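# Four arms unfold and latch a folding crate

## Task

Unfold the collapsed crate lying on the floor so that each of its four walls stands upright and each of its four corners is latched shut.

## Robot and tools

Robots: four identical i2rt Big YAM arms named arm1, arm2, arm3 and arm4. Each has six revolute joints, a two-finger gripper and a wrist camera (arm1_cam_wrist to arm4_cam_wrist). Two fixed room cameras, cam_high and cam_low, also watch the scene. Foot (base_link) positions in metres: arm1 (-0.344, +0.564, 0.400), arm2 (-0.347, -0.575, 0.384), arm3 (+0.320, +0.573, 0.372), arm4 (+0.356, -0.566, 0.334). Each foot points along its own +x, and all four are turned roughly toward the middle. A hand reaches about 1.0 m from its joint1 axis.

Frame: every pose is in one shared scene frame with the origin on the floor and +z up, in metres. Quaternions are written w, x, y, z. The hand point lies between the finger pads, about 1 cm short of the tips. Fingers point along the hand's +z and open and close along its y.

Tool move takes optional keys arm1, arm2, arm3, arm4 and cameras. There is one object per arm; an arm you omit keeps its previous command. Inside each arm object:
- joints: absolute targets by name. joint1_rad -2.879..2.879 (base yaw, positive counter-clockwise seen from above). joint2_rad 0..3.141 (shoulder). joint3_rad 0..3.019 (elbow, larger means more open). joint4_rad -1.692..1.57 (hand pitch, positive tips the fingers up). joint5_rad -1.57..1.57 (sideways swing, positive to the arm's right). joint6_rad -2.094..2.094 (roll, positive clockwise seen from behind). These are in radians. gripper_m is the fingertip gap in metres, 0..0.093.
- target: seven numbers [x, y, z, qw, qx, qy, qz]. This is an absolute hand pose in the scene frame, in the same form as the printed hand line. The hand travels in a straight line toward it, starting from its current hand_target. When target is used, joints may hold only gripper_m.
- speed: top speed of the target path in m/s, 0.002..0.5, default 0.25. Rotation is capped at twice this number in rad/s. It is only allowed together with target.
- min_time_s: the shortest duration in seconds, 0.1..8, for that arm's joint moves.
All moves in one call begin together. Hand paths finish together, paced by the slowest, and each lasts 0.5 to 10 s. No call runs past 15 s. The controller keeps each step within 100 mm and 20 degrees of the measured hand. It favours position over orientation, and hands often end a centimetre or more off. Paths do not avoid obstacles or other arms. Joint-space moves can swing wide because each joint runs at its own rate. An unknown key makes the call invalid. A value out of range makes it refused, and a refused call cancels the rest of that reply's move, wait and finished_scene calls. cameras is a list of names, or ["all"], or [] for none. If omitted, an empty move returns all cameras, and any other move returns none. A move with no arm parts simply reports the full state and the scene number.

Tool wait: seconds (0 to 10) plus optional cameras. It commands nothing and returns the state.
Tool zoom_image: camera plus region [x0, y0, x1, y1] in pixels of that camera's newest image (672x504, origin at top-left). Each side may be at most 504. It gives an enlarged view.
Tool read_manual: only returns licence text.
Tool finished_scene: scene is the current scene number. It ends the scene for good, so call it only once the crate is fully set up and will stay so without the arms.

Reading results: each arm shows joint_positions, hand (measured pose), hand_target (the pose implied by the held joint targets), and Joint velocities in rad/s, with gripper in m/s ("within noise" means still). It also shows joint torques in N m, where positive is toward larger angles; these include gravity, carry offsets, and entries 3 and 4 wrap at ±28. The move line gives "done" per arm or its worst status. Status words:
- off_target: the joint stopped short and may still be pushing.
- time_out: the joint did not finish; it now holds a nearby target and keeps pushing (on_its_own lists these, and "held at" is the target). Resending the reported position relieves the push.
- not_followed / "joint command not followed" / "pose unreachable": the self- and inter-arm collision check blocked the command. The gripper part still runs.
"as last shown" marks arms not named in the call, whose omitted lines are unchanged. Images can lag the state slightly; the pictures line gives their order.

Gripper: gripping a rigid part at full force reads up to 0.005 m below its width, or up to 0.002 above it on some units. Closing on nothing reads 0.000 to 0.003. Command about 0.005 m under the first-contact reading for a firm grip. To release, command well above the reading. Finger force is about 50 to 64 N per pad.

Cautions: never let two arms press into each other, and never close a gripper on another arm's fingers. The collision check can react late and ignores fingers, gripper housings and wrist cameras. The arms do not stop on contact; they keep pushing, sometimes hard. Sustained pushing, holding loads or staying stretched out heats motors. A MOTOR HOT line warns at 85 °C. At 100 °C an OVER-TEMPERATURE FAULT drops that arm for 30 to 60 s or more, after which keys read limit_stop_at_motor_heat and should be resent. Avoid slamming the crate, dropping it, releasing it while it moves, or hitting fixed objects. The scene keeps running while you compose replies, with arms holding their last commands. Smooth, economical motion is preferred.

Each tool is called after "Request:" as name(argument=value, ...) on one line, values as JSON.

## Session

Request:
move(cameras=["cam_high", "cam_low"])

Request:
zoom_image(camera="cam_high", region=[230, 220, 450, 420])

Scene clock: 0.00 s.
Joint torques (N m): no reading
Motor temperatures (°C): arm1=[27 28 28 26 23 23 24] | arm2=[23 24 24 24 27 26 24] | arm3=[26 24 26 23 26 23 27] | arm4=[24 26 26 29 26 25 26]
Heat: arm1: hottest joint2_rad 28 °C; arm2: hottest joint5_rad 27 °C; arm3: hottest gripper 27 °C; arm4: hottest joint4_rad 29 °C.
Joint velocities: within noise
arm1.joint_positions: joint1_rad=+0.789 joint2_rad=+0.609 joint3_rad=+1.408 joint4_rad=-1.451 joint5_rad=+0.217 joint6_rad=-0.687 gripper_m=+0.09396
arm1.joint_status: not commanded
arm1.hand: x=-0.1883 y=+0.4177 z=+0.9285 quat_wxyz=(-0.292, -0.006, -0.892, +0.344) (m; scene frame)
arm1.hand_target: x=-0.1903 y=+0.4192 z=+0.9383 quat_wxyz=(-0.301, -0.007, -0.887, +0.350) (m; scene frame)
arm1.hand_status: not commanded
arm2.joint_positions: joint1_rad=-0.187 joint2_rad=+0.597 joint3_rad=+1.311 joint4_rad=-1.291 joint5_rad=+0.240 joint6_rad=-0.242 gripper_m=+0.09396
arm2.joint_status: not commanded
arm2.hand: x=-0.2313 y=-0.3616 z=+0.9012 quat_wxyz=(-0.466, +0.549, -0.680, -0.136) (m; scene frame)
arm2.hand_target: x=-0.2318 y=-0.3633 z=+0.9149 quat_wxyz=(-0.477, +0.543, -0.676, -0.143) (m; scene frame)
arm2.hand_status: not commanded
arm3.joint_positions: joint1_rad=+0.868 joint2_rad=+0.636 joint3_rad=+1.401 joint4_rad=-1.459 joint5_rad=+0.267 joint6_rad=-0.464 gripper_m=+0.09396
arm3.joint_status: not commanded
arm3.hand: x=+0.4150 y=+0.3713 z=+0.8920 quat_wxyz=(-0.249, -0.258, -0.861, +0.361) (m; scene frame)
arm3.hand_target: x=+0.4139 y=+0.3728 z=+0.9011 quat_wxyz=(-0.257, -0.258, -0.856, +0.367) (m; scene frame)
arm3.hand_status: not commanded
arm4.joint_positions: joint1_rad=-0.127 joint2_rad=+0.607 joint3_rad=+1.357 joint4_rad=-1.287 joint5_rad=+0.181 joint6_rad=-0.762 gripper_m=+0.09396
arm4.joint_status: not commanded
arm4.hand: x=+0.3685 y=-0.3250 z=+0.8718 quat_wxyz=(-0.478, +0.793, -0.350, -0.141) (m; scene frame)
arm4.hand_target: x=+0.3687 y=-0.3277 z=+0.8812 quat_wxyz=(-0.487, +0.788, -0.349, -0.145) (m; scene frame)
arm4.hand_status: not commanded
pictures: cam_high, cam_low

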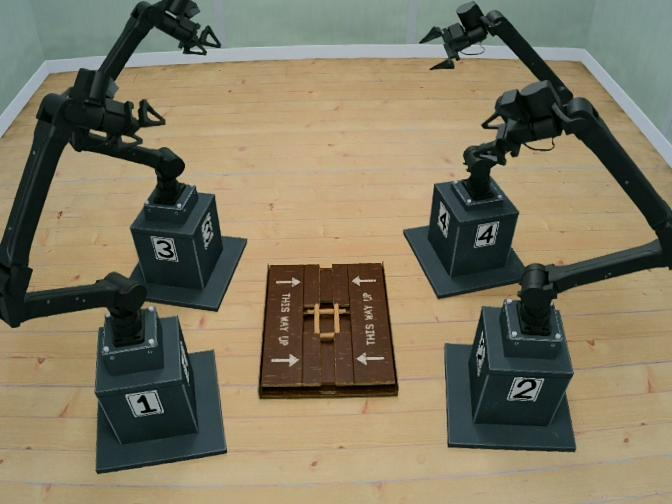

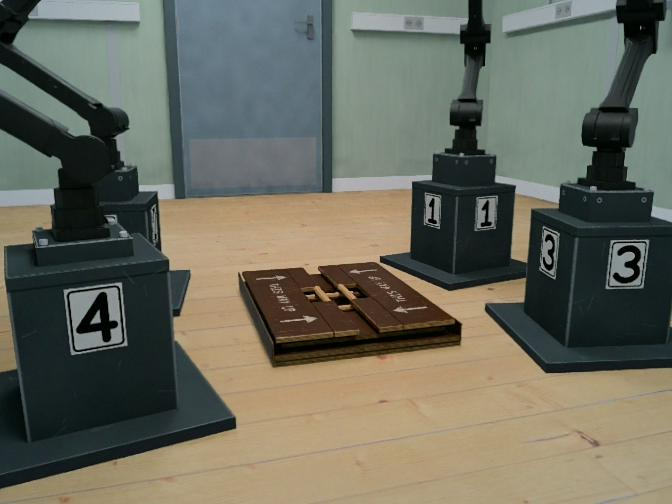

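Scaled by 2.291 from the camera's 672x504 image, which has a finer 960x720 frame.

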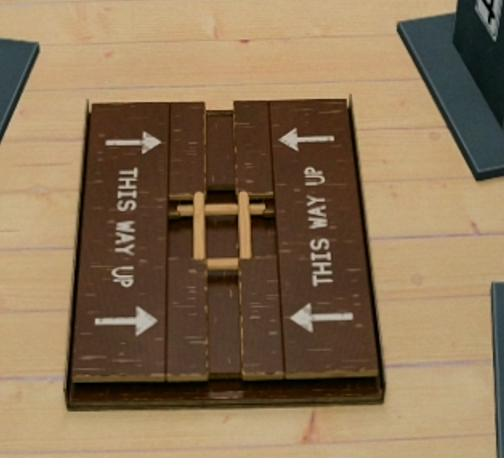

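Request:
move(arm3={"joints": {"joint1_rad": -0.353, "joint2_rad": 2.565, "joint3_rad": 1.78, "joint4_rad": -0.786, "joint5_rad": 0.0, "joint6_rad": 0.99, "gripper_m": 0.055}, "min_time_s": 2.5}, arm2={"joints": {"joint1_rad": -0.719, "joint2_rad": 1.574, "joint3_rad": 1.039, "joint4_rad": -1.035, "joint5_rad": 0.0, "joint6_rad": 0.714, "gripper_m": 0.055}, "min_time_s": 2.5}, arm1={"joints": {"joint1_rad": 0.307, "joint2_rad": 1.456, "joint3_rad": 1.004, "joint4_rad": -1.119, "joint5_rad": 0.0, "joint6_rad": 0.49, "gripper_m": 0.045}, "min_time_s": 2.5}, arm4={"joints": {"joint1_rad": 0.365, "joint2_rad": 1.524, "joint3_rad": 1.21, "joint4_rad": -1.257, "joint5_rad": 0.0, "joint6_rad": 0.572, "gripper_m": 0.045}, "min_time_s": 2.5}, cameras=["arm3_cam_wrist", "cam_high"])

Request:
move(arm3={"target": [-0.0246, 0.0280, 0.075, 0, 1, -0.0055, 0], "speed": 0.15}, cameras=["arm3_cam_wrist"])

Scene clock: 29.50 s.
Joint torques (N m): arm1=[-1.03 -12.4 7.45 1.01 0.12 0.19] | arm2=[-0.15 -13.86 6.82 0.68 -0.04 0.06] | arm3=[0.5 -20.31 7.13 0.49 0.1 0.16] | arm4=[1.67 -12.86 9.37 0.24 -0.1 0.31]
Motor temperatures (°C): arm1=[27 28 30 26 23 23 24] | arm2=[23 24 25 25 27 26 24] | arm3=[26 25 29 24 26 23 27] | arm4=[24 26 29 29 26 25 26]
Heat: arm1: hottest joint3_rad 30 °C; arm2: hottest joint5_rad 27 °C; arm3: hottest joint3_rad 29 °C; arm4: hottest joint3_rad 29 °C.
move: arm1 done; arm2 done; arm3 done; arm4 done
Joint velocities: within noise
arm1.joint_positions: joint1_rad=+0.321 joint2_rad=+1.462 joint3_rad=+1.005 joint4_rad=-1.129 joint5_rad=+0.002 joint6_rad=+0.479 gripper_m=+0.04507
arm1.joint_status: all done
arm1.hand: x=-0.1567 y=+0.2259 z=+0.4986 quat_wxyz=(+0.008, -0.697, -0.717, +0.003) (m; scene frame)
arm1.hand_target: x=-0.1578 y=+0.2234 z=+0.4963 quat_wxyz=(+0.006, -0.704, -0.710, +0.003) (m; scene frame)
arm1.hand_status: not commanded
arm2.joint_positions: joint1_rad=-0.710 joint2_rad=+1.585 joint3_rad=+1.028 joint4_rad=-1.045 joint5_rad=+0.004 joint6_rad=+0.706 gripper_m=+0.05513
arm2.joint_status: all done
arm2.hand: x=-0.0375 y=-0.3032 z=+0.4430 quat_wxyz=(+0.010, +0.009, -1.000, +0.011) (m; scene frame)
arm2.hand_target: x=-0.0312 y=-0.2992 z=+0.4462 quat_wxyz=(+0.003, +0.003, -1.000, +0.003) (m; scene frame)
arm2.hand_status: not commanded
arm3.joint_positions: joint1_rad=-0.365 joint2_rad=+2.570 joint3_rad=+1.746 joint4_rad=-0.794 joint5_rad=+0.003 joint6_rad=+0.981 gripper_m=+0.05513
arm3.joint_status: all done
arm3.hand: x=-0.0225 y=+0.0515 z=+0.1208 quat_wxyz=(+0.021, -1.000, -0.005, -0.013) (m; scene frame)
arm3.hand_target: x=-0.0253 y=+0.0329 z=+0.1249 quat_wxyz=(+0.005, -1.000, -0.006, -0.005) (m; scene frame)
arm3.hand_status: not commanded
arm4.joint_positions: joint1_rad=+0.361 joint2_rad=+1.538 joint3_rad=+1.208 joint4_rad=-1.266 joint5_rad=+0.002 joint6_rad=+0.555 gripper_m=+0.04507
arm4.joint_status: all done
arm4.hand: x=+0.1237 y=-0.2013 z=+0.4743 quat_wxyz=(+0.002, +0.712, -0.702, +0.012) (m; scene frame)
arm4.hand_target: x=+0.1221 y=-0.1994 z=+0.4756 quat_wxyz=(+0.001, +0.706, -0.708, +0.006) (m; scene frame)
arm4.hand_status: not commanded
pictures: arm3_cam_wrist, cam_high
led back after a hold (arm4 arm): the arm was led back toward your command in small steps, so it may still be short of it.
joint command not followed: on one or more control steps a check withheld the commanded joint targets of the arm4 arm, and it was not sent them on those steps.
cause: the commanded joint targets, or the way to them, would bring a part of the robot too close to another arm (this arm's wrist camera and the arm3 arm's wrist (the part past joint 4), along the way the arms are being sent, or toward where that arm still pushes).

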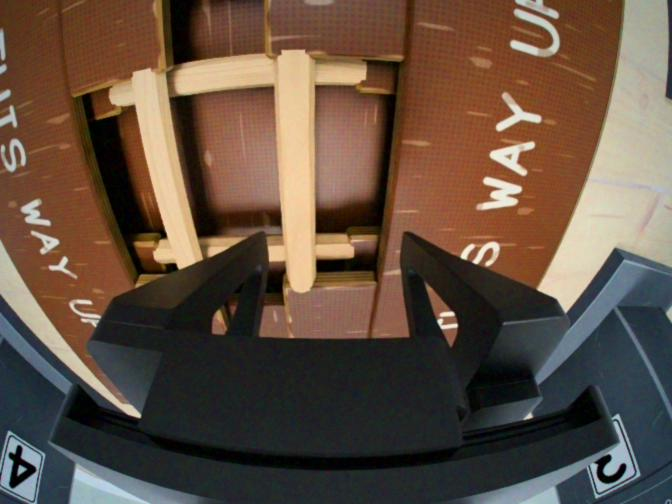

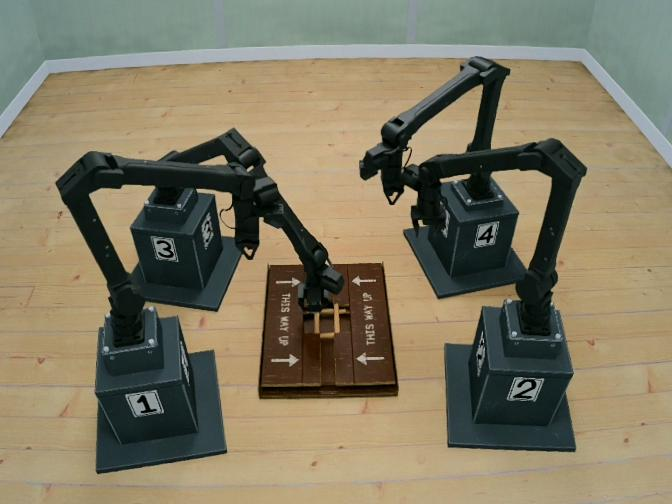

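Scene clock: 30.93 s.
Joint torques (N m): arm1=[-1.03 -13.04 7.34 1.01 0.15 0.17] | arm2=[-0.44 -13.92 6.83 0.68 -0.05 0.06] | arm3=[0.79 -18.43 7.21 0.54 0.18 0.18] | arm4=[1.38 -13.04 9.4 0.24 -0.1 0.28]
Motor temperatures (°C): arm1=[27 28 30 26 23 23 24] | arm2=[23 24 25 25 27 26 24] | arm3=[26 25 29 24 26 23 27] | arm4=[24 26 29 29 26 25 26]
Heat: arm1: hottest joint3_rad 30 °C; arm2: hottest joint5_rad 27 °C; arm3: hottest joint3_rad 29 °C; arm4: hottest joint3_rad 29 °C.
move: arm3 off_target
Joint velocities: within noise
arm1.joint_positions: joint1_rad=+0.323 joint2_rad=+1.462 joint3_rad=+1.005 joint4_rad=-1.129 joint5_rad=+0.002 joint6_rad=+0.479 gripper_m=+0.04507
arm1.joint_status: not commanded
arm1.hand: x=-0.1562 y=+0.2262 z=+0.4986 quat_wxyz=(+0.008, -0.697, -0.717, +0.003) (m; scene frame)
arm1.hand_target: x=-0.1573 y=+0.2237 z=+0.4963 quat_wxyz=(+0.006, -0.703, -0.711, +0.003) (m; scene frame)
arm1.hand_status: not commanded
arm2: as last shown
arm3.joint_positions: joint1_rad=-0.370 joint2_rad=+2.650 joint3_rad=+1.797 joint4_rad=-0.731 joint5_rad=+0.003 joint6_rad=+1.010 gripper_m=+0.05513
arm3.joint_status: not commanded
arm3.hand: x=-0.0308 y=+0.0441 z=+0.0843 quat_wxyz=(+0.007, -1.000, +0.012, -0.004) (m; scene frame)
arm3.hand_target: x=-0.0286 y=+0.0317 z=+0.0753 quat_wxyz=(+0.000, -1.000, +0.010, +0.000) (m; scene frame)
arm3.hand_status: off_target (0.020 m and 1.2 deg from the pose sent, 0.051 m and 3.0 deg at the start)
arm4.joint_positions: joint1_rad=+0.356 joint2_rad=+1.538 joint3_rad=+1.208 joint4_rad=-1.266 joint5_rad=+0.002 joint6_rad=+0.555 gripper_m=+0.04507
arm4.joint_status: not commanded
arm4.hand: x=+0.1253 y=-0.2002 z=+0.4743 quat_wxyz=(+0.002, +0.710, -0.704, +0.012) (m; scene frame)
arm4.hand_target: x=+0.1238 y=-0.1983 z=+0.4756 quat_wxyz=(+0.001, +0.704, -0.710, +0.006) (m; scene frame)
arm4.hand_status: not commanded
pictures: arm3_cam_wrist

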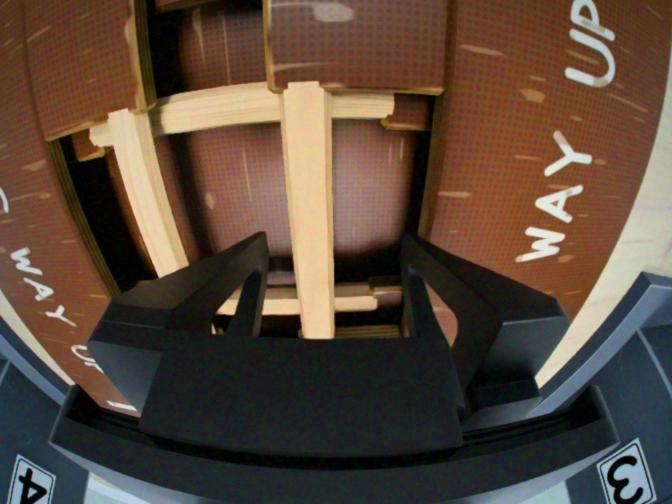

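Request:
move(arm3={"target": [-0.021, 0.024, 0.036, 0, 1, -0.0055, 0], "speed": 0.15}, cameras=["arm3_cam_wrist"])

Request:
move(arm3={"joints": {"gripper_m": 0.006}}, cameras=["arm3_cam_wrist"])

Scene clock: 34.40 s.
Joint torques (N m): arm1=[-0.79 -12.63 7.3 1.02 0.1 0.18] | arm2=[-0.44 -13.86 6.83 0.68 -0.05 0.07] | arm3=[-0.03 -18.61 7.16 0.44 0.2 0.13] | arm4=[1.73 -12.98 9.4 0.24 -0.1 0.28]
Motor temperatures (°C): arm1=[27 28 30 26 23 23 24] | arm2=[23 24 25 25 27 26 24] | arm3=[26 25 29 23 26 23 27] | arm4=[24 26 29 29 26 25 26]
Heat: arm1: hottest joint3_rad 30 °C; arm2: hottest joint5_rad 27 °C; arm3: hottest joint3_rad 29 °C; arm4: hottest joint3_rad 29 °C.
move: arm3 off_target
Joint velocities: arm1=[within noise] | arm2=[within noise] | arm3=[-0.044 -0.005 -0.012 -0.002 0.007 -0.037 -0.001] | arm4=[within noise]
arm1, arm2, arm4: as last shown
arm3.joint_positions: joint1_rad=-0.345 joint2_rad=+2.737 joint3_rad=+1.865 joint4_rad=-0.707 joint5_rad=+0.003 joint6_rad=+1.017 gripper_m=+0.05513
arm3.joint_status: not commanded
arm3.hand: x=-0.0199 y=+0.0320 z=+0.0469 quat_wxyz=(+0.005, -1.000, +0.003, -0.002) (m; scene frame)
arm3.hand_target: x=-0.0172 y=+0.0226 z=+0.0365 quat_wxyz=(+0.000, -1.000, +0.002, +0.000) (m; scene frame)
arm3.hand_status: off_target (0.014 m and 0.6 deg from the pose sent, 0.053 m and 1.2 deg at the start)
pictures: arm3_cam_wrist

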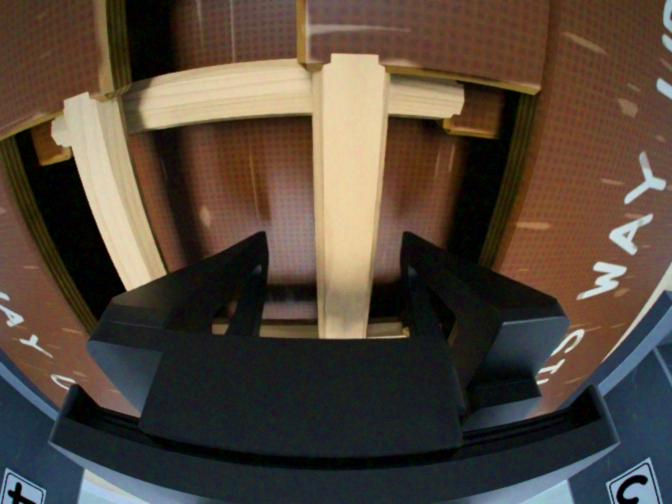

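Scene clock: 35.03 s.
Joint torques (N m): arm1=[-0.79 -13.39 7.42 1.02 0.18 0.17] | arm2=[-0.44 -13.86 6.83 0.7 -0.04 0.06] | arm3=[0.97 -18.96 6.94 0.73 0.18 0.19] | arm4=[1.73 -12.98 9.4 0.24 -0.1 0.28]
Motor temperatures (°C): arm1=[27 28 30 26 23 23 24] | arm2=[23 24 25 25 27 26 24] | arm3=[26 25 29 23 26 23 27] | arm4=[24 26 29 29 26 25 26]
Heat: arm1: hottest joint3_rad 30 °C; arm2: hottest joint5_rad 27 °C; arm3: hottest joint3_rad 29 °C; arm4: hottest joint3_rad 29 °C.
move: arm3 off_target
Joint velocities: within noise
arm1, arm2, arm4: as last shown
arm3.joint_positions: joint1_rad=-0.350 joint2_rad=+2.737 joint3_rad=+1.865 joint4_rad=-0.711 joint5_rad=+0.006 joint6_rad=+1.015 gripper_m=+0.01568
arm3.joint_status: gripper_m off_target (ended at +0.01571, target +0.00600)
arm3.hand: x=-0.0222 y=+0.0348 z=+0.0469 quat_wxyz=(+0.007, -1.000, +0.005, -0.002) (m; scene frame)
arm3.hand_target: x=-0.0202 y=+0.0244 z=+0.0365 quat_wxyz=(+0.001, -1.000, +0.004, +0.002) (m; scene frame)
arm3.hand_status: not commanded
pictures: arm3_cam_wrist

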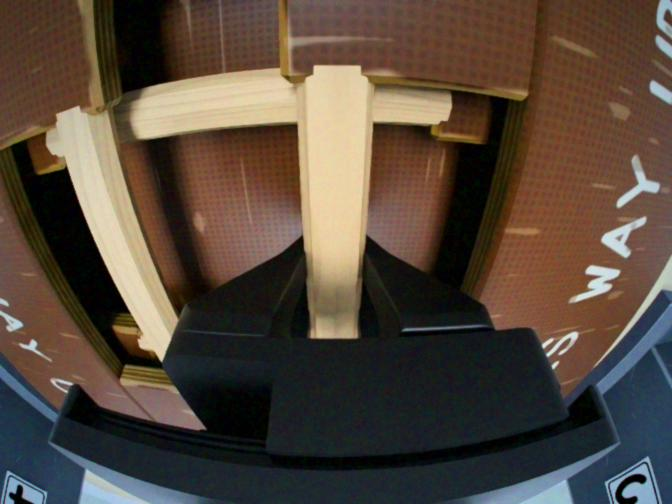

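Request:
move(arm3={"target": [-0.021, 0.0425, 0.114, 0.1736, 0.9848, -0.0054, -0.001], "speed": 0.18}, cameras=[])

Request:
move(arm3={"target": [-0.021, 0.0745, 0.177, 0.3584, 0.9336, -0.0051, -0.002], "speed": 0.18}, cameras=[])

Request:
move(arm3={"target": [-0.021, 0.131, 0.223, 0.4848, 0.8746, -0.0048, -0.0027], "speed": 0.18}, cameras=["arm3_cam_wrist"])

Request:
move(arm3={"target": [-0.021, 0.1695, 0.245, 0.5299, 0.848, -0.0047, -0.0029], "speed": 0.15}, arm2={"target": [-0.026, -0.032, 0.15, 0, 0.0055, 1, 0], "speed": 0.35}, cameras=[])

Request:
move(arm3={"target": [-0.021, 0.2035, 0.250, 0.5736, 0.8192, -0.0045, -0.0032], "speed": 0.12}, arm2={"target": [-0.015, -0.022, 0.053, 0, 0.0055, 1, 0], "speed": 0.15}, cameras=["arm2_cam_wrist", "arm3_cam_wrist", "cam_high"])

Scene clock: 41.40 s.
Joint torques (N m): arm1=[-1.32 -13.04 7.35 0.92 0.15 0.17] | arm2=[-0.44 -13.86 6.82 0.66 -0.05 0.07] | arm3=[-1.55 -20.54 2.11 0.94 -0.13 0.07] | arm4=[1.79 -13.04 9.4 0.24 -0.1 0.28]
Motor temperatures (°C): arm1=[27 28 30 26 23 23 24] | arm2=[23 24 25 25 27 26 24] | arm3=[26 25 29 23 26 23 27] | arm4=[24 26 29 29 26 25 26]
Heat: arm1: hottest joint3_rad 30 °C; arm2: hottest joint5_rad 27 °C; arm3: hottest joint3_rad 29 °C; arm4: hottest joint3_rad 29 °C.
move: arm3 done
Joint velocities: within noise
arm1, arm2, arm4: as last shown
arm3.joint_positions: joint1_rad=-0.403 joint2_rad=+2.516 joint3_rad=+1.487 joint4_rad=-0.251 joint5_rad=-0.185 joint6_rad=+0.983 gripper_m=+0.01563
arm3.joint_status: not commanded
arm3.hand: x=-0.0219 y=+0.0374 z=+0.1054 quat_wxyz=(-0.171, -0.985, +0.002, +0.005) (m; scene frame)
arm3.hand_target: x=-0.0229 y=+0.0435 z=+0.1129 quat_wxyz=(-0.172, -0.985, +0.007, +0.003) (m; scene frame)
arm3.hand_status: done (0.010 m and 0.7 deg from the pose sent, 0.068 m and 20.8 deg at the start)
pictures: none
No camera images: "cameras" was empty.

Scene clock: 43.23 s.
Joint torques (N m): arm1=[-0.85 -13.51 7.39 1.07 0.12 0.22] | arm2=[-0.44 -13.86 6.83 0.68 -0.05 0.06] | arm3=[-1.32 -18.37 1.57 1.98 -0.39 0.13] | arm4=[1.73 -12.98 9.39 0.25 -0.1 0.28]
Motor temperatures (°C): arm1=[27 28 30 26 23 23 24] | arm2=[23 24 25 24 27 26 24] | arm3=[26 26 29 23 26 23 27] | arm4=[24 27 29 29 26 25 26]
Heat: arm1: hottest joint3_rad 30 °C; arm2: hottest joint5_rad 27 °C; arm3: hottest joint3_rad 29 °C; arm4: hottest joint3_rad 29 °C.
move: arm3 done
Joint velocities: within noise
arm1, arm2, arm4: as last shown
arm3.joint_positions: joint1_rad=-0.497 joint2_rad=+2.360 joint3_rad=+1.162 joint4_rad=+0.227 joint5_rad=-0.442 joint6_rad=+0.990 gripper_m=+0.01560
arm3.joint_status: not commanded
arm3.hand: x=-0.0208 y=+0.0649 z=+0.1729 quat_wxyz=(-0.356, -0.934, -0.003, +0.005) (m; scene frame)
arm3.hand_target: x=-0.0203 y=+0.0726 z=+0.1770 quat_wxyz=(-0.359, -0.933, +0.007, +0.001) (m; scene frame)
arm3.hand_status: done (0.010 m and 1.0 deg from the pose sent, 0.081 m and 22.4 deg at the start)
pictures: none
No camera images: "cameras" was empty.

Scene clock: 44.77 s.
Joint torques (N m): arm1=[-0.56 -13.22 7.31 0.96 0.19 0.23] | arm2=[-0.38 -13.86 6.82 0.66 -0.05 0.06] | arm3=[-2.32 -16.91 -0.29 1.65 -0.49 0.05] | arm4=[1.73 -12.98 9.4 0.24 -0.1 0.28]
Motor temperatures (°C): arm1=[27 29 31 26 23 23 24] | arm2=[23 25 25 24 27 26 24] | arm3=[26 26 29 23 26 23 28] | arm4=[24 27 29 29 26 25 26]
Heat: arm1: hottest joint3_rad 31 °C; arm2: hottest joint5_rad 27 °C; arm3: hottest joint3_rad 29 °C; arm4: hottest joint3_rad 29 °C.
move: arm3 off_target
Joint velocities: within noise
arm1, arm2, arm4: as last shown
arm3.joint_positions: joint1_rad=-0.612 joint2_rad=+2.309 joint3_rad=+0.947 joint4_rad=+0.626 joint5_rad=-0.675 joint6_rad=+1.035 gripper_m=+0.01562
arm3.joint_status: not commanded
arm3.hand: x=-0.0195 y=+0.1136 z=+0.2206 quat_wxyz=(-0.488, -0.873, -0.007, +0.005) (m; scene frame)
arm3.hand_target: x=-0.0160 y=+0.1263 z=+0.2233 quat_wxyz=(-0.486, -0.874, +0.004, -0.002) (m; scene frame)
arm3.hand_status: off_target (0.018 m and 1.4 deg from the pose sent, 0.083 m and 16.3 deg at the start)
pictures: arm3_cam_wrist

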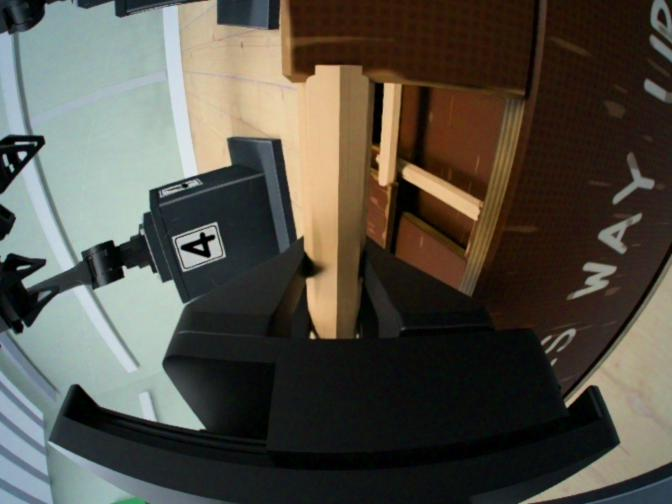

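Scene clock: 46.93 s.
Joint torques (N m): arm1=[-0.97 -13.22 7.27 0.95 0.13 0.18] | arm2=[0.15 -24.18 7.17 -0.05 0.22 0.03] | arm3=[-1.9 -16.26 -0.18 2.02 -0.38 0.05] | arm4=[1.79 -12.98 9.4 0.24 -0.1 0.28]
Motor temperatures (°C): arm1=[27 29 31 26 23 23 24] | arm2=[23 25 25 24 27 26 24] | arm3=[26 26 29 23 26 23 28] | arm4=[24 27 29 29 26 25 26]
Heat: arm1: hottest joint3_rad 31 °C; arm2: hottest joint5_rad 27 °C; arm3: hottest joint3_rad 29 °C; arm4: hottest joint3_rad 29 °C.
move: arm2 off_target; arm3 off_target
Joint velocities: within noise
arm1, arm4: as last shown
arm2.joint_positions: joint1_rad=-0.398 joint2_rad=+2.521 joint3_rad=+1.664 joint4_rad=-0.735 joint5_rad=+0.001 joint6_rad=+1.039 gripper_m=+0.05513
arm2.joint_status: not commanded
arm2.hand: x=-0.0336 y=-0.0468 z=+0.1433 quat_wxyz=(+0.005, -0.001, -1.000, +0.009) (m; scene frame)
arm2.hand_target: x=-0.0259 y=-0.0351 z=+0.1495 quat_wxyz=(-0.002, -0.005, -1.000, +0.001) (m; scene frame)
arm2.hand_status: off_target (0.018 m and 1.3 deg from the pose sent, 0.399 m and 2.4 deg at the start)
arm3.joint_positions: joint1_rad=-0.702 joint2_rad=+2.288 joint3_rad=+0.846 joint4_rad=+0.766 joint5_rad=-0.796 joint6_rad=+1.029 gripper_m=+0.01557
arm3.joint_status: not commanded
arm3.hand: x=-0.0201 y=+0.1569 z=+0.2404 quat_wxyz=(-0.530, -0.848, -0.009, +0.004) (m; scene frame)
arm3.hand_target: x=-0.0220 y=+0.1685 z=+0.2456 quat_wxyz=(-0.531, -0.847, +0.001, +0.006) (m; scene frame)
arm3.hand_status: off_target (0.013 m and 1.5 deg from the pose sent, 0.061 m and 5.8 deg at the start)
pictures: none
No camera images: "cameras" was empty.

Scene clock: 48.50 s.
Joint torques (N m): arm1=[-0.79 -13.22 7.54 1.03 0.12 0.16] | arm2=[-0.62 -24.82 6.91 0.34 0.08 0.01] | arm3=[-2.73 -13.68 -0.25 2.97 -0.76 0.31] | arm4=[1.73 -12.98 9.42 0.24 -0.1 0.28]
Motor temperatures (°C): arm1=[27 29 31 26 23 23 24] | arm2=[23 25 25 24 27 26 24] | arm3=[26 26 29 23 26 23 28] | arm4=[24 27 29 29 26 25 26]
Heat: arm1: hottest joint3_rad 31 °C; arm2: hottest joint5_rad 27 °C; arm3: hottest joint3_rad 29 °C; arm4: hottest joint3_rad 29 °C.
move: arm2 off_target; arm3 done
Joint velocities: within noise
arm1, arm4: as last shown
arm2.joint_positions: joint1_rad=-0.399 joint2_rad=+2.753 joint3_rad=+1.854 joint4_rad=-0.702 joint5_rad=+0.001 joint6_rad=+1.039 gripper_m=+0.05512
arm2.joint_status: not commanded
arm2.hand: x=-0.0254 y=-0.0348 z=+0.0490 quat_wxyz=(+0.007, -0.002, -1.000, +0.013) (m; scene frame)
arm2.hand_target: x=-0.0146 y=-0.0236 z=+0.0527 quat_wxyz=(+0.000, -0.006, -1.000, +0.001) (m; scene frame)
arm2.hand_status: off_target (0.017 m and 1.7 deg from the pose sent, 0.095 m and 1.3 deg at the start)
arm3.joint_positions: joint1_rad=-0.787 joint2_rad=+2.312 joint3_rad=+0.780 joint4_rad=+0.918 joint5_rad=-0.905 joint6_rad=+1.040 gripper_m=+0.01521
arm3.joint_status: not commanded
arm3.hand: x=-0.0194 y=+0.1944 z=+0.2479 quat_wxyz=(-0.567, -0.823, -0.008, +0.006) (m; scene frame)
arm3.hand_target: x=-0.0204 y=+0.2032 z=+0.2499 quat_wxyz=(-0.573, -0.819, +0.005, +0.002) (m; scene frame)
arm3.hand_status: done (0.009 m and 1.8 deg from the pose sent, 0.048 m and 6.1 deg at the start)
pictures: arm2_cam_wrist, arm3_cam_wrist, cam_high

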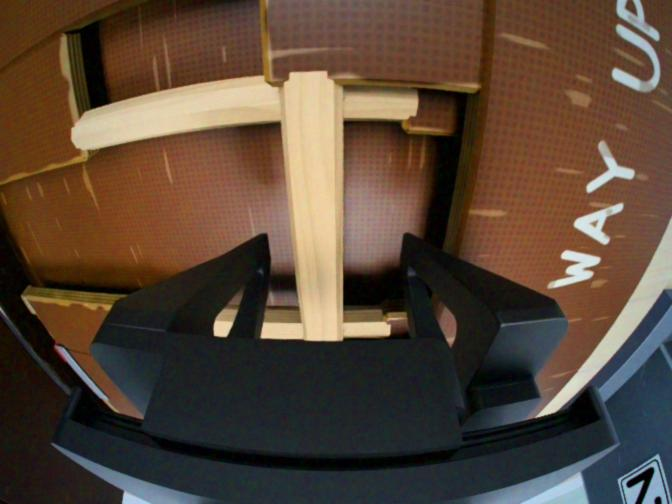

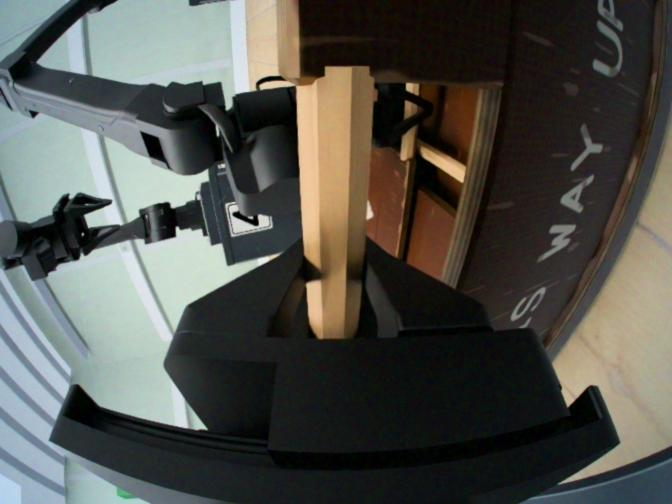

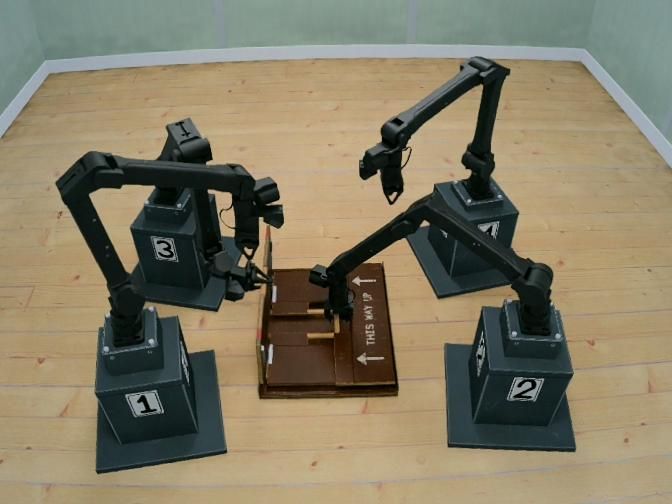

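Request:
move(arm2={"joints": {"gripper_m": 0.006}}, cameras=[])

Request:
move(arm2={"target": [-0.018, -0.042, 0.122, 0.001, 0.0054, 0.9848, 0.1736], "speed": 0.18}, cameras=["arm2_cam_wrist"])

Request:
move(arm2={"target": [-0.018, -0.076, 0.183, 0.002, 0.0051, 0.9336, 0.3584], "speed": 0.18}, cameras=[])

Request:
move(arm2={"target": [-0.018, -0.124, 0.225, 0.0027, 0.0048, 0.8746, 0.4848], "speed": 0.18}, cameras=[])

Request:
move(arm2={"target": [-0.018, -0.170, 0.247, 0.0029, 0.0047, 0.848, 0.5299], "speed": 0.15}, arm1={"target": [-0.076, -0.007, 0.115, 0, 0.711, 0.7032, 0], "speed": 0.4}, cameras=[])

Request:
move(arm2={"target": [-0.018, -0.205, 0.253, 0.0032, 0.0045, 0.8192, 0.5736], "speed": 0.12}, arm1={"target": [-0.072, -0.015, 0.060, 0, 0.711, 0.7032, 0], "speed": 0.15}, cameras=["arm1_cam_wrist", "cam_high"])

Scene clock: 55.17 s.
Joint torques (N m): arm1=[-0.85 -12.81 7.23 0.99 0.15 0.17] | arm2=[-0.5 -24.82 6.38 0.2 0.16 0.01] | arm3=[-2.14 -14.15 -0.2 2.93 -0.75 0.25] | arm4=[1.73 -12.98 9.4 0.24 -0.1 0.29]
Motor temperatures (°C): arm1=[27 29 31 26 23 23 24] | arm2=[23 25 25 24 27 26 24] | arm3=[26 26 28 24 26 23 28] | arm4=[24 27 29 29 26 25 26]
Heat: arm1: hottest joint3_rad 31 °C; arm2: hottest joint5_rad 27 °C; arm3: hottest joint3_rad 28 °C; arm4: hottest joint3_rad 29 °C.
move: arm2 off_target
Joint velocities: within noise
arm1.joint_positions: joint1_rad=+0.323 joint2_rad=+1.462 joint3_rad=+1.005 joint4_rad=-1.129 joint5_rad=+0.002 joint6_rad=+0.479 gripper_m=+0.04507
arm1.joint_status: not commanded
arm1.hand: x=-0.1562 y=+0.2262 z=+0.4986 quat_wxyz=(+0.008, -0.697, -0.717, +0.003) (m; scene frame)
arm1.hand_target: x=-0.1573 y=+0.2237 z=+0.4963 quat_wxyz=(+0.006, -0.703, -0.711, +0.003) (m; scene frame)
arm1.hand_status: not commanded
arm2.joint_positions: joint1_rad=-0.394 joint2_rad=+2.753 joint3_rad=+1.861 joint4_rad=-0.691 joint5_rad=-0.002 joint6_rad=+1.039 gripper_m=+0.01706
arm2.joint_status: gripper_m off_target (ended at +0.01708, target +0.00600)
arm2.hand: x=-0.0248 y=-0.0271 z=+0.0508 quat_wxyz=(+0.004, +0.001, -1.000, +0.004) (m; scene frame)
arm2.hand_target: x=-0.0163 y=-0.0199 z=+0.0535 quat_wxyz=(-0.002, -0.004, -1.000, -0.003) (m; scene frame)
arm2.hand_status: not commanded
arm3: as last shown
arm4.joint_positions: joint1_rad=+0.356 joint2_rad=+1.538 joint3_rad=+1.208 joint4_rad=-1.266 joint5_rad=+0.002 joint6_rad=+0.555 gripper_m=+0.04507
arm4.joint_status: not commanded
arm4.hand: x=+0.1253 y=-0.2002 z=+0.4743 quat_wxyz=(+0.002, +0.710, -0.704, +0.012) (m; scene frame)
arm4.hand_target: x=+0.1238 y=-0.1983 z=+0.4756 quat_wxyz=(+0.001, +0.704, -0.710, +0.006) (m; scene frame)
arm4.hand_status: not commanded
pictures: none
No camera images: "cameras" was empty.

Scene clock: 56.87 s.
Joint torques (N m): arm1=[-0.26 -12.92 7.24 1.02 0.13 0.18] | arm2=[-1.55 -25.76 2.55 0.39 -0.1 -0.13] | arm3=[-2.55 -13.68 -0.2 2.92 -0.75 0.29] | arm4=[1.73 -12.98 9.4 0.25 -0.11 0.28]
Motor temperatures (°C): arm1=[27 29 31 26 23 23 24] | arm2=[23 26 25 24 27 26 25] | arm3=[26 26 28 24 26 23 28] | arm4=[24 27 29 29 26 25 26]
Heat: arm1: hottest joint3_rad 31 °C; arm2: hottest joint5_rad 27 °C; arm3: hottest joint3_rad 28 °C; arm4: hottest joint3_rad 29 °C.
move: arm2 off_target
Joint velocities: within noise
arm1, arm3, arm4: as last shown
arm2.joint_positions: joint1_rad=-0.450 joint2_rad=+2.532 joint3_rad=+1.469 joint4_rad=-0.215 joint5_rad=-0.183 joint6_rad=+1.012 gripper_m=+0.01701
arm2.joint_status: not commanded
arm2.hand: x=-0.0255 y=-0.0348 z=+0.1078 quat_wxyz=(-0.003, +0.000, -0.985, -0.171) (m; scene frame)
arm2.hand_target: x=-0.0183 y=-0.0415 z=+0.1211 quat_wxyz=(-0.004, -0.005, -0.985, -0.172) (m; scene frame)
arm2.hand_status: off_target (0.018 m and 0.7 deg from the pose sent, 0.073 m and 20.5 deg at the start)
pictures: arm2_cam_wrist

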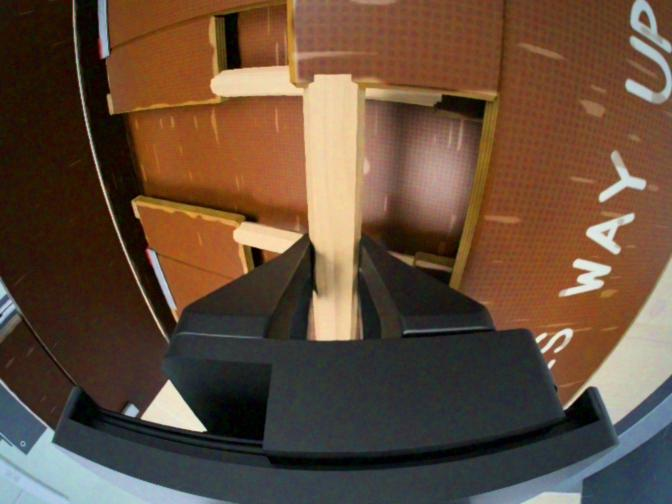

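Scene clock: 58.70 s.
Joint torques (N m): arm1=[-0.67 -13.16 7.21 1.07 0.2 0.18] | arm2=[-1.85 -22.77 1.77 0.94 -0.35 -0.03] | arm3=[-1.9 -13.92 -0.16 2.88 -0.77 0.29] | arm4=[1.73 -12.98 9.4 0.25 -0.1 0.28]
Motor temperatures (°C): arm1=[27 29 31 26 23 23 24] | arm2=[23 26 25 24 27 26 25] | arm3=[26 26 28 24 26 23 28] | arm4=[24 27 29 29 26 25 26]
Heat: arm1: hottest joint3_rad 31 °C; arm2: hottest joint5_rad 27 °C; arm3: hottest joint3_rad 28 °C; arm4: hottest joint3_rad 29 °C.
move: arm2 off_target
Joint velocities: within noise
arm1, arm3, arm4: as last shown
arm2.joint_positions: joint1_rad=-0.549 joint2_rad=+2.386 joint3_rad=+1.140 joint4_rad=+0.271 joint5_rad=-0.437 joint6_rad=+1.021 gripper_m=+0.01701
arm2.joint_status: not commanded
arm2.hand: x=-0.0256 y=-0.0672 z=+0.1715 quat_wxyz=(+0.002, +0.000, -0.935, -0.354) (m; scene frame)
arm2.hand_target: x=-0.0188 y=-0.0764 z=+0.1816 quat_wxyz=(+0.001, -0.011, -0.935, -0.355) (m; scene frame)
arm2.hand_status: off_target (0.016 m and 1.0 deg from the pose sent, 0.086 m and 22.3 deg at the start)
pictures: none
No camera images: "cameras" was empty.

Scene clock: 60.23 s.
Joint torques (N m): arm1=[-0.56 -13.39 7.45 0.92 0.16 0.14] | arm2=[-2.14 -21.13 0.75 1.37 -0.41 -0.1] | arm3=[-2.26 -14.1 -0.03 2.96 -0.75 0.31] | arm4=[1.73 -12.98 9.42 0.25 -0.1 0.28]
Motor temperatures (°C): arm1=[27 29 31 26 23 23 24] | arm2=[23 26 25 24 27 26 25] | arm3=[26 26 28 24 26 23 28] | arm4=[24 27 29 29 26 25 26]
Heat: arm1: hottest joint3_rad 31 °C; arm2: hottest joint5_rad 27 °C; arm3: hottest joint3_rad 28 °C; arm4: hottest joint3_rad 29 °C.
move: arm2 off_target
Joint velocities: within noise
arm1, arm3, arm4: as last shown
arm2.joint_positions: joint1_rad=-0.660 joint2_rad=+2.358 joint3_rad=+0.943 joint4_rad=+0.671 joint5_rad=-0.659 joint6_rad=+1.065 gripper_m=+0.01704
arm2.joint_status: not commanded
arm2.hand: x=-0.0257 y=-0.1126 z=+0.2132 quat_wxyz=(+0.005, +0.003, -0.876, -0.482) (m; scene frame)
arm2.hand_target: x=-0.0182 y=-0.1221 z=+0.2249 quat_wxyz=(-0.001, -0.005, -0.874, -0.486) (m; scene frame)
arm2.hand_status: off_target (0.018 m and 1.4 deg from the pose sent, 0.078 m and 16.6 deg at the start)
pictures: none
No camera images: "cameras" was empty.

Scene clock: 62.57 s.
Joint torques (N m): arm1=[-0.85 -24.7 7.62 0.29 0.06 -0.01] | arm2=[-2.08 -19.84 0.47 1.48 -0.38 -0.14] | arm3=[-2.08 -13.86 -0.25 3.11 -0.75 0.25] | arm4=[1.79 -12.98 9.42 0.23 -0.1 0.28]
Motor temperatures (°C): arm1=[27 29 31 26 23 23 24] | arm2=[23 26 25 24 27 26 25] | arm3=[26 26 28 24 26 23 28] | arm4=[24 27 29 29 26 25 26]
Heat: arm1: hottest joint3_rad 31 °C; arm2: hottest joint5_rad 27 °C; arm3: hottest joint3_rad 28 °C; arm4: hottest joint3_rad 29 °C.
move: arm1 off_target; arm2 off_target
Joint velocities: within noise
arm1.joint_positions: joint1_rad=+0.266 joint2_rad=+2.617 joint3_rad=+1.715 joint4_rad=-0.680 joint5_rad=-0.007 joint6_rad=+0.467 gripper_m=+0.04507
arm1.joint_status: not commanded
arm1.hand: x=-0.0761 y=+0.0071 z=+0.1152 quat_wxyz=(+0.004, -0.713, -0.701, -0.001) (m; scene frame)
arm1.hand_target: x=-0.0761 y=-0.0038 z=+0.1143 quat_wxyz=(-0.001, -0.712, -0.703, -0.001) (m; scene frame)
arm1.hand_status: off_target (0.014 m and 0.6 deg from the pose sent, 0.456 m and 2.5 deg at the start; pose on its path clipped on 17 of 70 steps)
arm2.joint_positions: joint1_rad=-0.760 joint2_rad=+2.337 joint3_rad=+0.827 joint4_rad=+0.825 joint5_rad=-0.785 joint6_rad=+1.061 gripper_m=+0.01706
arm2.joint_status: not commanded
arm2.hand: x=-0.0253 y=-0.1610 z=+0.2348 quat_wxyz=(+0.007, +0.001, -0.851, -0.526) (m; scene frame)
arm2.hand_target: x=-0.0173 y=-0.1689 z=+0.2470 quat_wxyz=(-0.003, -0.004, -0.848, -0.531) (m; scene frame)
arm2.hand_status: off_target (0.017 m and 1.5 deg from the pose sent, 0.067 m and 6.5 deg at the start)
arm3, arm4: as last shown
pictures: none
No camera images: "cameras" was empty.

Scene clock: 64.00 s.
Joint torques (N m): arm1=[-1.14 -26.52 7.5 0.5 0.17 -0.01] | arm2=[-1.61 -17.61 0.8 2.41 -0.84 0.09] | arm3=[-2.84 -13.74 -0.16 3.12 -0.74 0.25] | arm4=[1.73 -12.98 9.4 0.24 -0.1 0.28]
Motor temperatures (°C): arm1=[27 29 31 26 23 23 24] | arm2=[23 26 25 24 27 26 25] | arm3=[26 26 28 24 26 23 28] | arm4=[24 27 29 29 26 25 26]
Heat: arm1: hottest joint3_rad 31 °C; arm2: hottest joint5_rad 27 °C; arm3: hottest joint3_rad 28 °C; arm4: hottest joint3_rad 29 °C.
move: arm1 off_target; arm2 off_target
Joint velocities: within noise
arm1.joint_positions: joint1_rad=+0.266 joint2_rad=+2.758 joint3_rad=+1.844 joint4_rad=-0.680 joint5_rad=-0.007 joint6_rad=+0.467 gripper_m=+0.04507
arm1.joint_status: not commanded
arm1.hand: x=-0.0729 y=-0.0005 z=+0.0602 quat_wxyz=(+0.010, -0.713, -0.701, -0.003) (m; scene frame)
arm1.hand_target: x=-0.0725 y=-0.0138 z=+0.0599 quat_wxyz=(+0.000, -0.712, -0.703, +0.000) (m; scene frame)
arm1.hand_status: off_target (0.015 m and 1.2 deg from the pose sent, 0.060 m and 0.6 deg at the start)
arm2.joint_positions: joint1_rad=-0.852 joint2_rad=+2.366 joint3_rad=+0.758 joint4_rad=+0.981 joint5_rad=-0.895 joint6_rad=+1.065 gripper_m=+0.01684
arm2.joint_status: not commanded
arm2.hand: x=-0.0254 y=-0.2011 z=+0.2426 quat_wxyz=(+0.004, +0.000, -0.827, -0.563) (m; scene frame)
arm2.hand_target: x=-0.0181 y=-0.2040 z=+0.2533 quat_wxyz=(-0.004, -0.002, -0.819, -0.574) (m; scene frame)
arm2.hand_status: off_target (0.013 m and 1.8 deg from the pose sent, 0.048 m and 6.7 deg at the start)
arm3, arm4: as last shown
pictures: arm1_cam_wrist, cam_high

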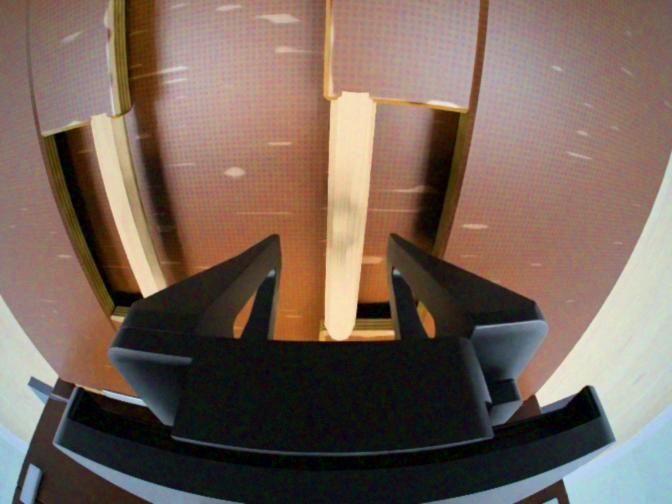

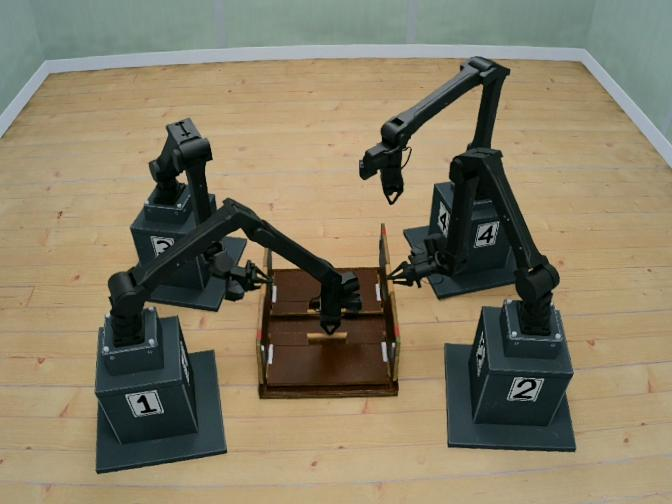

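Request:
move(arm1={"target": [-0.0755, -0.010, 0.030, 0, 0.711, 0.7032, 0], "speed": 0.12}, arm2={"target": [-0.018, -0.2105, 0.253, 0.0032, 0.0045, 0.8192, 0.5736], "speed": 0.12}, arm3={"target": [-0.021, 0.2085, 0.250, 0.5736, 0.8192, -0.0045, -0.0032], "speed": 0.12}, cameras=["arm1_cam_wrist"])

Request:
move(arm1={"joints": {"gripper_m": 0.004}}, cameras=["arm1_cam_wrist"])

Scene clock: 72.40 s.
Joint torques (N m): arm1=[-0.97 -25.58 7.38 0.87 0.18 -0.02] | arm2=[-2.08 -17.55 0.46 2.25 -0.9 0] | arm3=[-2.73 -13.86 -0.49 2.8 -0.83 0.19] | arm4=[1.79 -12.98 9.4 0.25 -0.1 0.28]
Motor temperatures (°C): arm1=[27 30 31 26 23 23 24] | arm2=[23 26 25 25 27 26 25] | arm3=[26 26 28 24 27 23 28] | arm4=[24 27 29 29 26 25 26]
Heat: arm1: hottest joint3_rad 31 °C; arm2: hottest joint5_rad 27 °C; arm3: hottest joint3_rad 28 °C; arm4: hottest joint3_rad 29 °C.
move: arm1 off_target; arm2 off_target; arm3 off_target
Joint velocities: within noise
arm1.joint_positions: joint1_rad=+0.266 joint2_rad=+2.814 joint3_rad=+1.871 joint4_rad=-0.657 joint5_rad=-0.007 joint6_rad=+0.467 gripper_m=+0.04507
arm1.joint_status: not commanded
arm1.hand: x=-0.0756 y=+0.0046 z=+0.0329 quat_wxyz=(+0.012, -0.713, -0.701, -0.004) (m; scene frame)
arm1.hand_target: x=-0.0758 y=-0.0093 z=+0.0300 quat_wxyz=(+0.000, -0.712, -0.702, +0.000) (m; scene frame)
arm1.hand_status: off_target (0.015 m and 1.5 deg from the pose sent, 0.032 m and 1.2 deg at the start)
arm2.joint_positions: joint1_rad=-0.859 joint2_rad=+2.366 joint3_rad=+0.754 joint4_rad=+0.981 joint5_rad=-0.901 joint6_rad=+1.064 gripper_m=+0.01683
arm2.joint_status: not commanded
arm2.hand: x=-0.0253 y=-0.2047 z=+0.2425 quat_wxyz=(+0.005, -0.002, -0.826, -0.563) (m; scene frame)
arm2.hand_target: x=-0.0180 y=-0.2108 z=+0.2525 quat_wxyz=(-0.003, -0.005, -0.820, -0.573) (m; scene frame)
arm2.hand_status: off_target (0.014 m and 1.8 deg from the pose sent, 0.016 m and 1.8 deg at the start)
arm3.joint_positions: joint1_rad=-0.793 joint2_rad=+2.312 joint3_rad=+0.777 joint4_rad=+0.921 joint5_rad=-0.911 joint6_rad=+1.036 gripper_m=+0.01519
arm3.joint_status: not commanded
arm3.hand: x=-0.0198 y=+0.1969 z=+0.2483 quat_wxyz=(-0.568, -0.823, -0.009, +0.007) (m; scene frame)
arm3.hand_target: x=-0.0213 y=+0.2075 z=+0.2503 quat_wxyz=(-0.574, -0.819, +0.004, +0.004) (m; scene frame)
arm3.hand_status: off_target (0.012 m and 1.7 deg from the pose sent, 0.014 m and 1.8 deg at the start)
arm4: as last shown
pictures: arm1_cam_wrist

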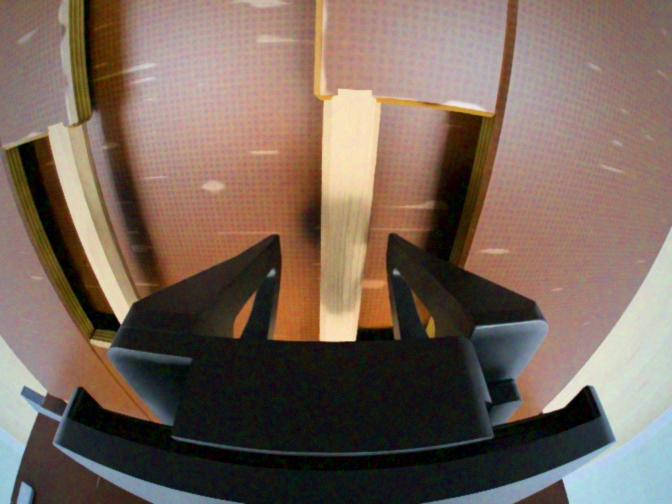

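Scene clock: 73.13 s.
Joint torques (N m): arm1=[-1.49 -25.23 7.41 1.1 -0.01 0] | arm2=[-2.14 -17.55 0.47 2.26 -0.9 0] | arm3=[-2.55 -13.74 -0.32 2.78 -0.78 0.17] | arm4=[1.79 -13.04 9.4 0.24 -0.1 0.28]
Motor temperatures (°C): arm1=[27 30 31 26 23 23 25] | arm2=[23 26 25 25 27 26 25] | arm3=[26 26 28 24 27 23 28] | arm4=[24 27 29 29 26 25 26]
Heat: arm1: hottest joint3_rad 31 °C; arm2: hottest joint5_rad 27 °C; arm3: hottest joint3_rad 28 °C; arm4: hottest joint3_rad 29 °C.
move: arm1 off_target
Joint velocities: within noise
arm1.joint_positions: joint1_rad=+0.264 joint2_rad=+2.814 joint3_rad=+1.871 joint4_rad=-0.660 joint5_rad=+0.005 joint6_rad=+0.470 gripper_m=+0.01673
arm1.joint_status: gripper_m off_target (ended at +0.01677, target +0.00400)
arm1.hand: x=-0.0787 y=+0.0040 z=+0.0330 quat_wxyz=(+0.015, -0.714, -0.700, +0.001) (m; scene frame)
arm1.hand_target: x=-0.0768 y=-0.0095 z=+0.0300 quat_wxyz=(+0.002, -0.713, -0.701, +0.004) (m; scene frame)
arm1.hand_status: not commanded
arm2, arm3, arm4: as last shown
pictures: arm1_cam_wrist

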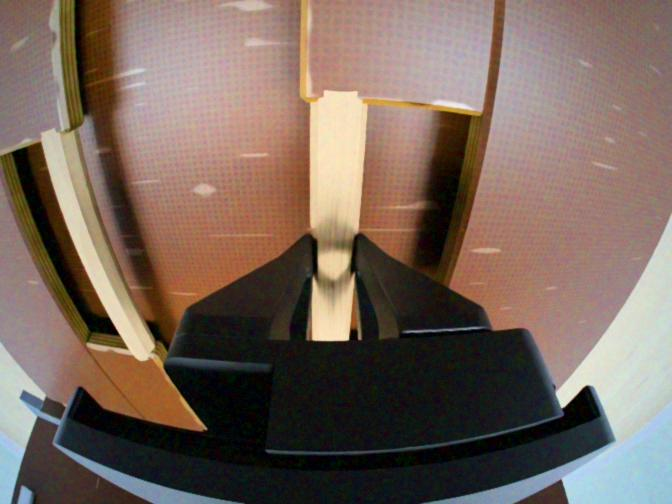

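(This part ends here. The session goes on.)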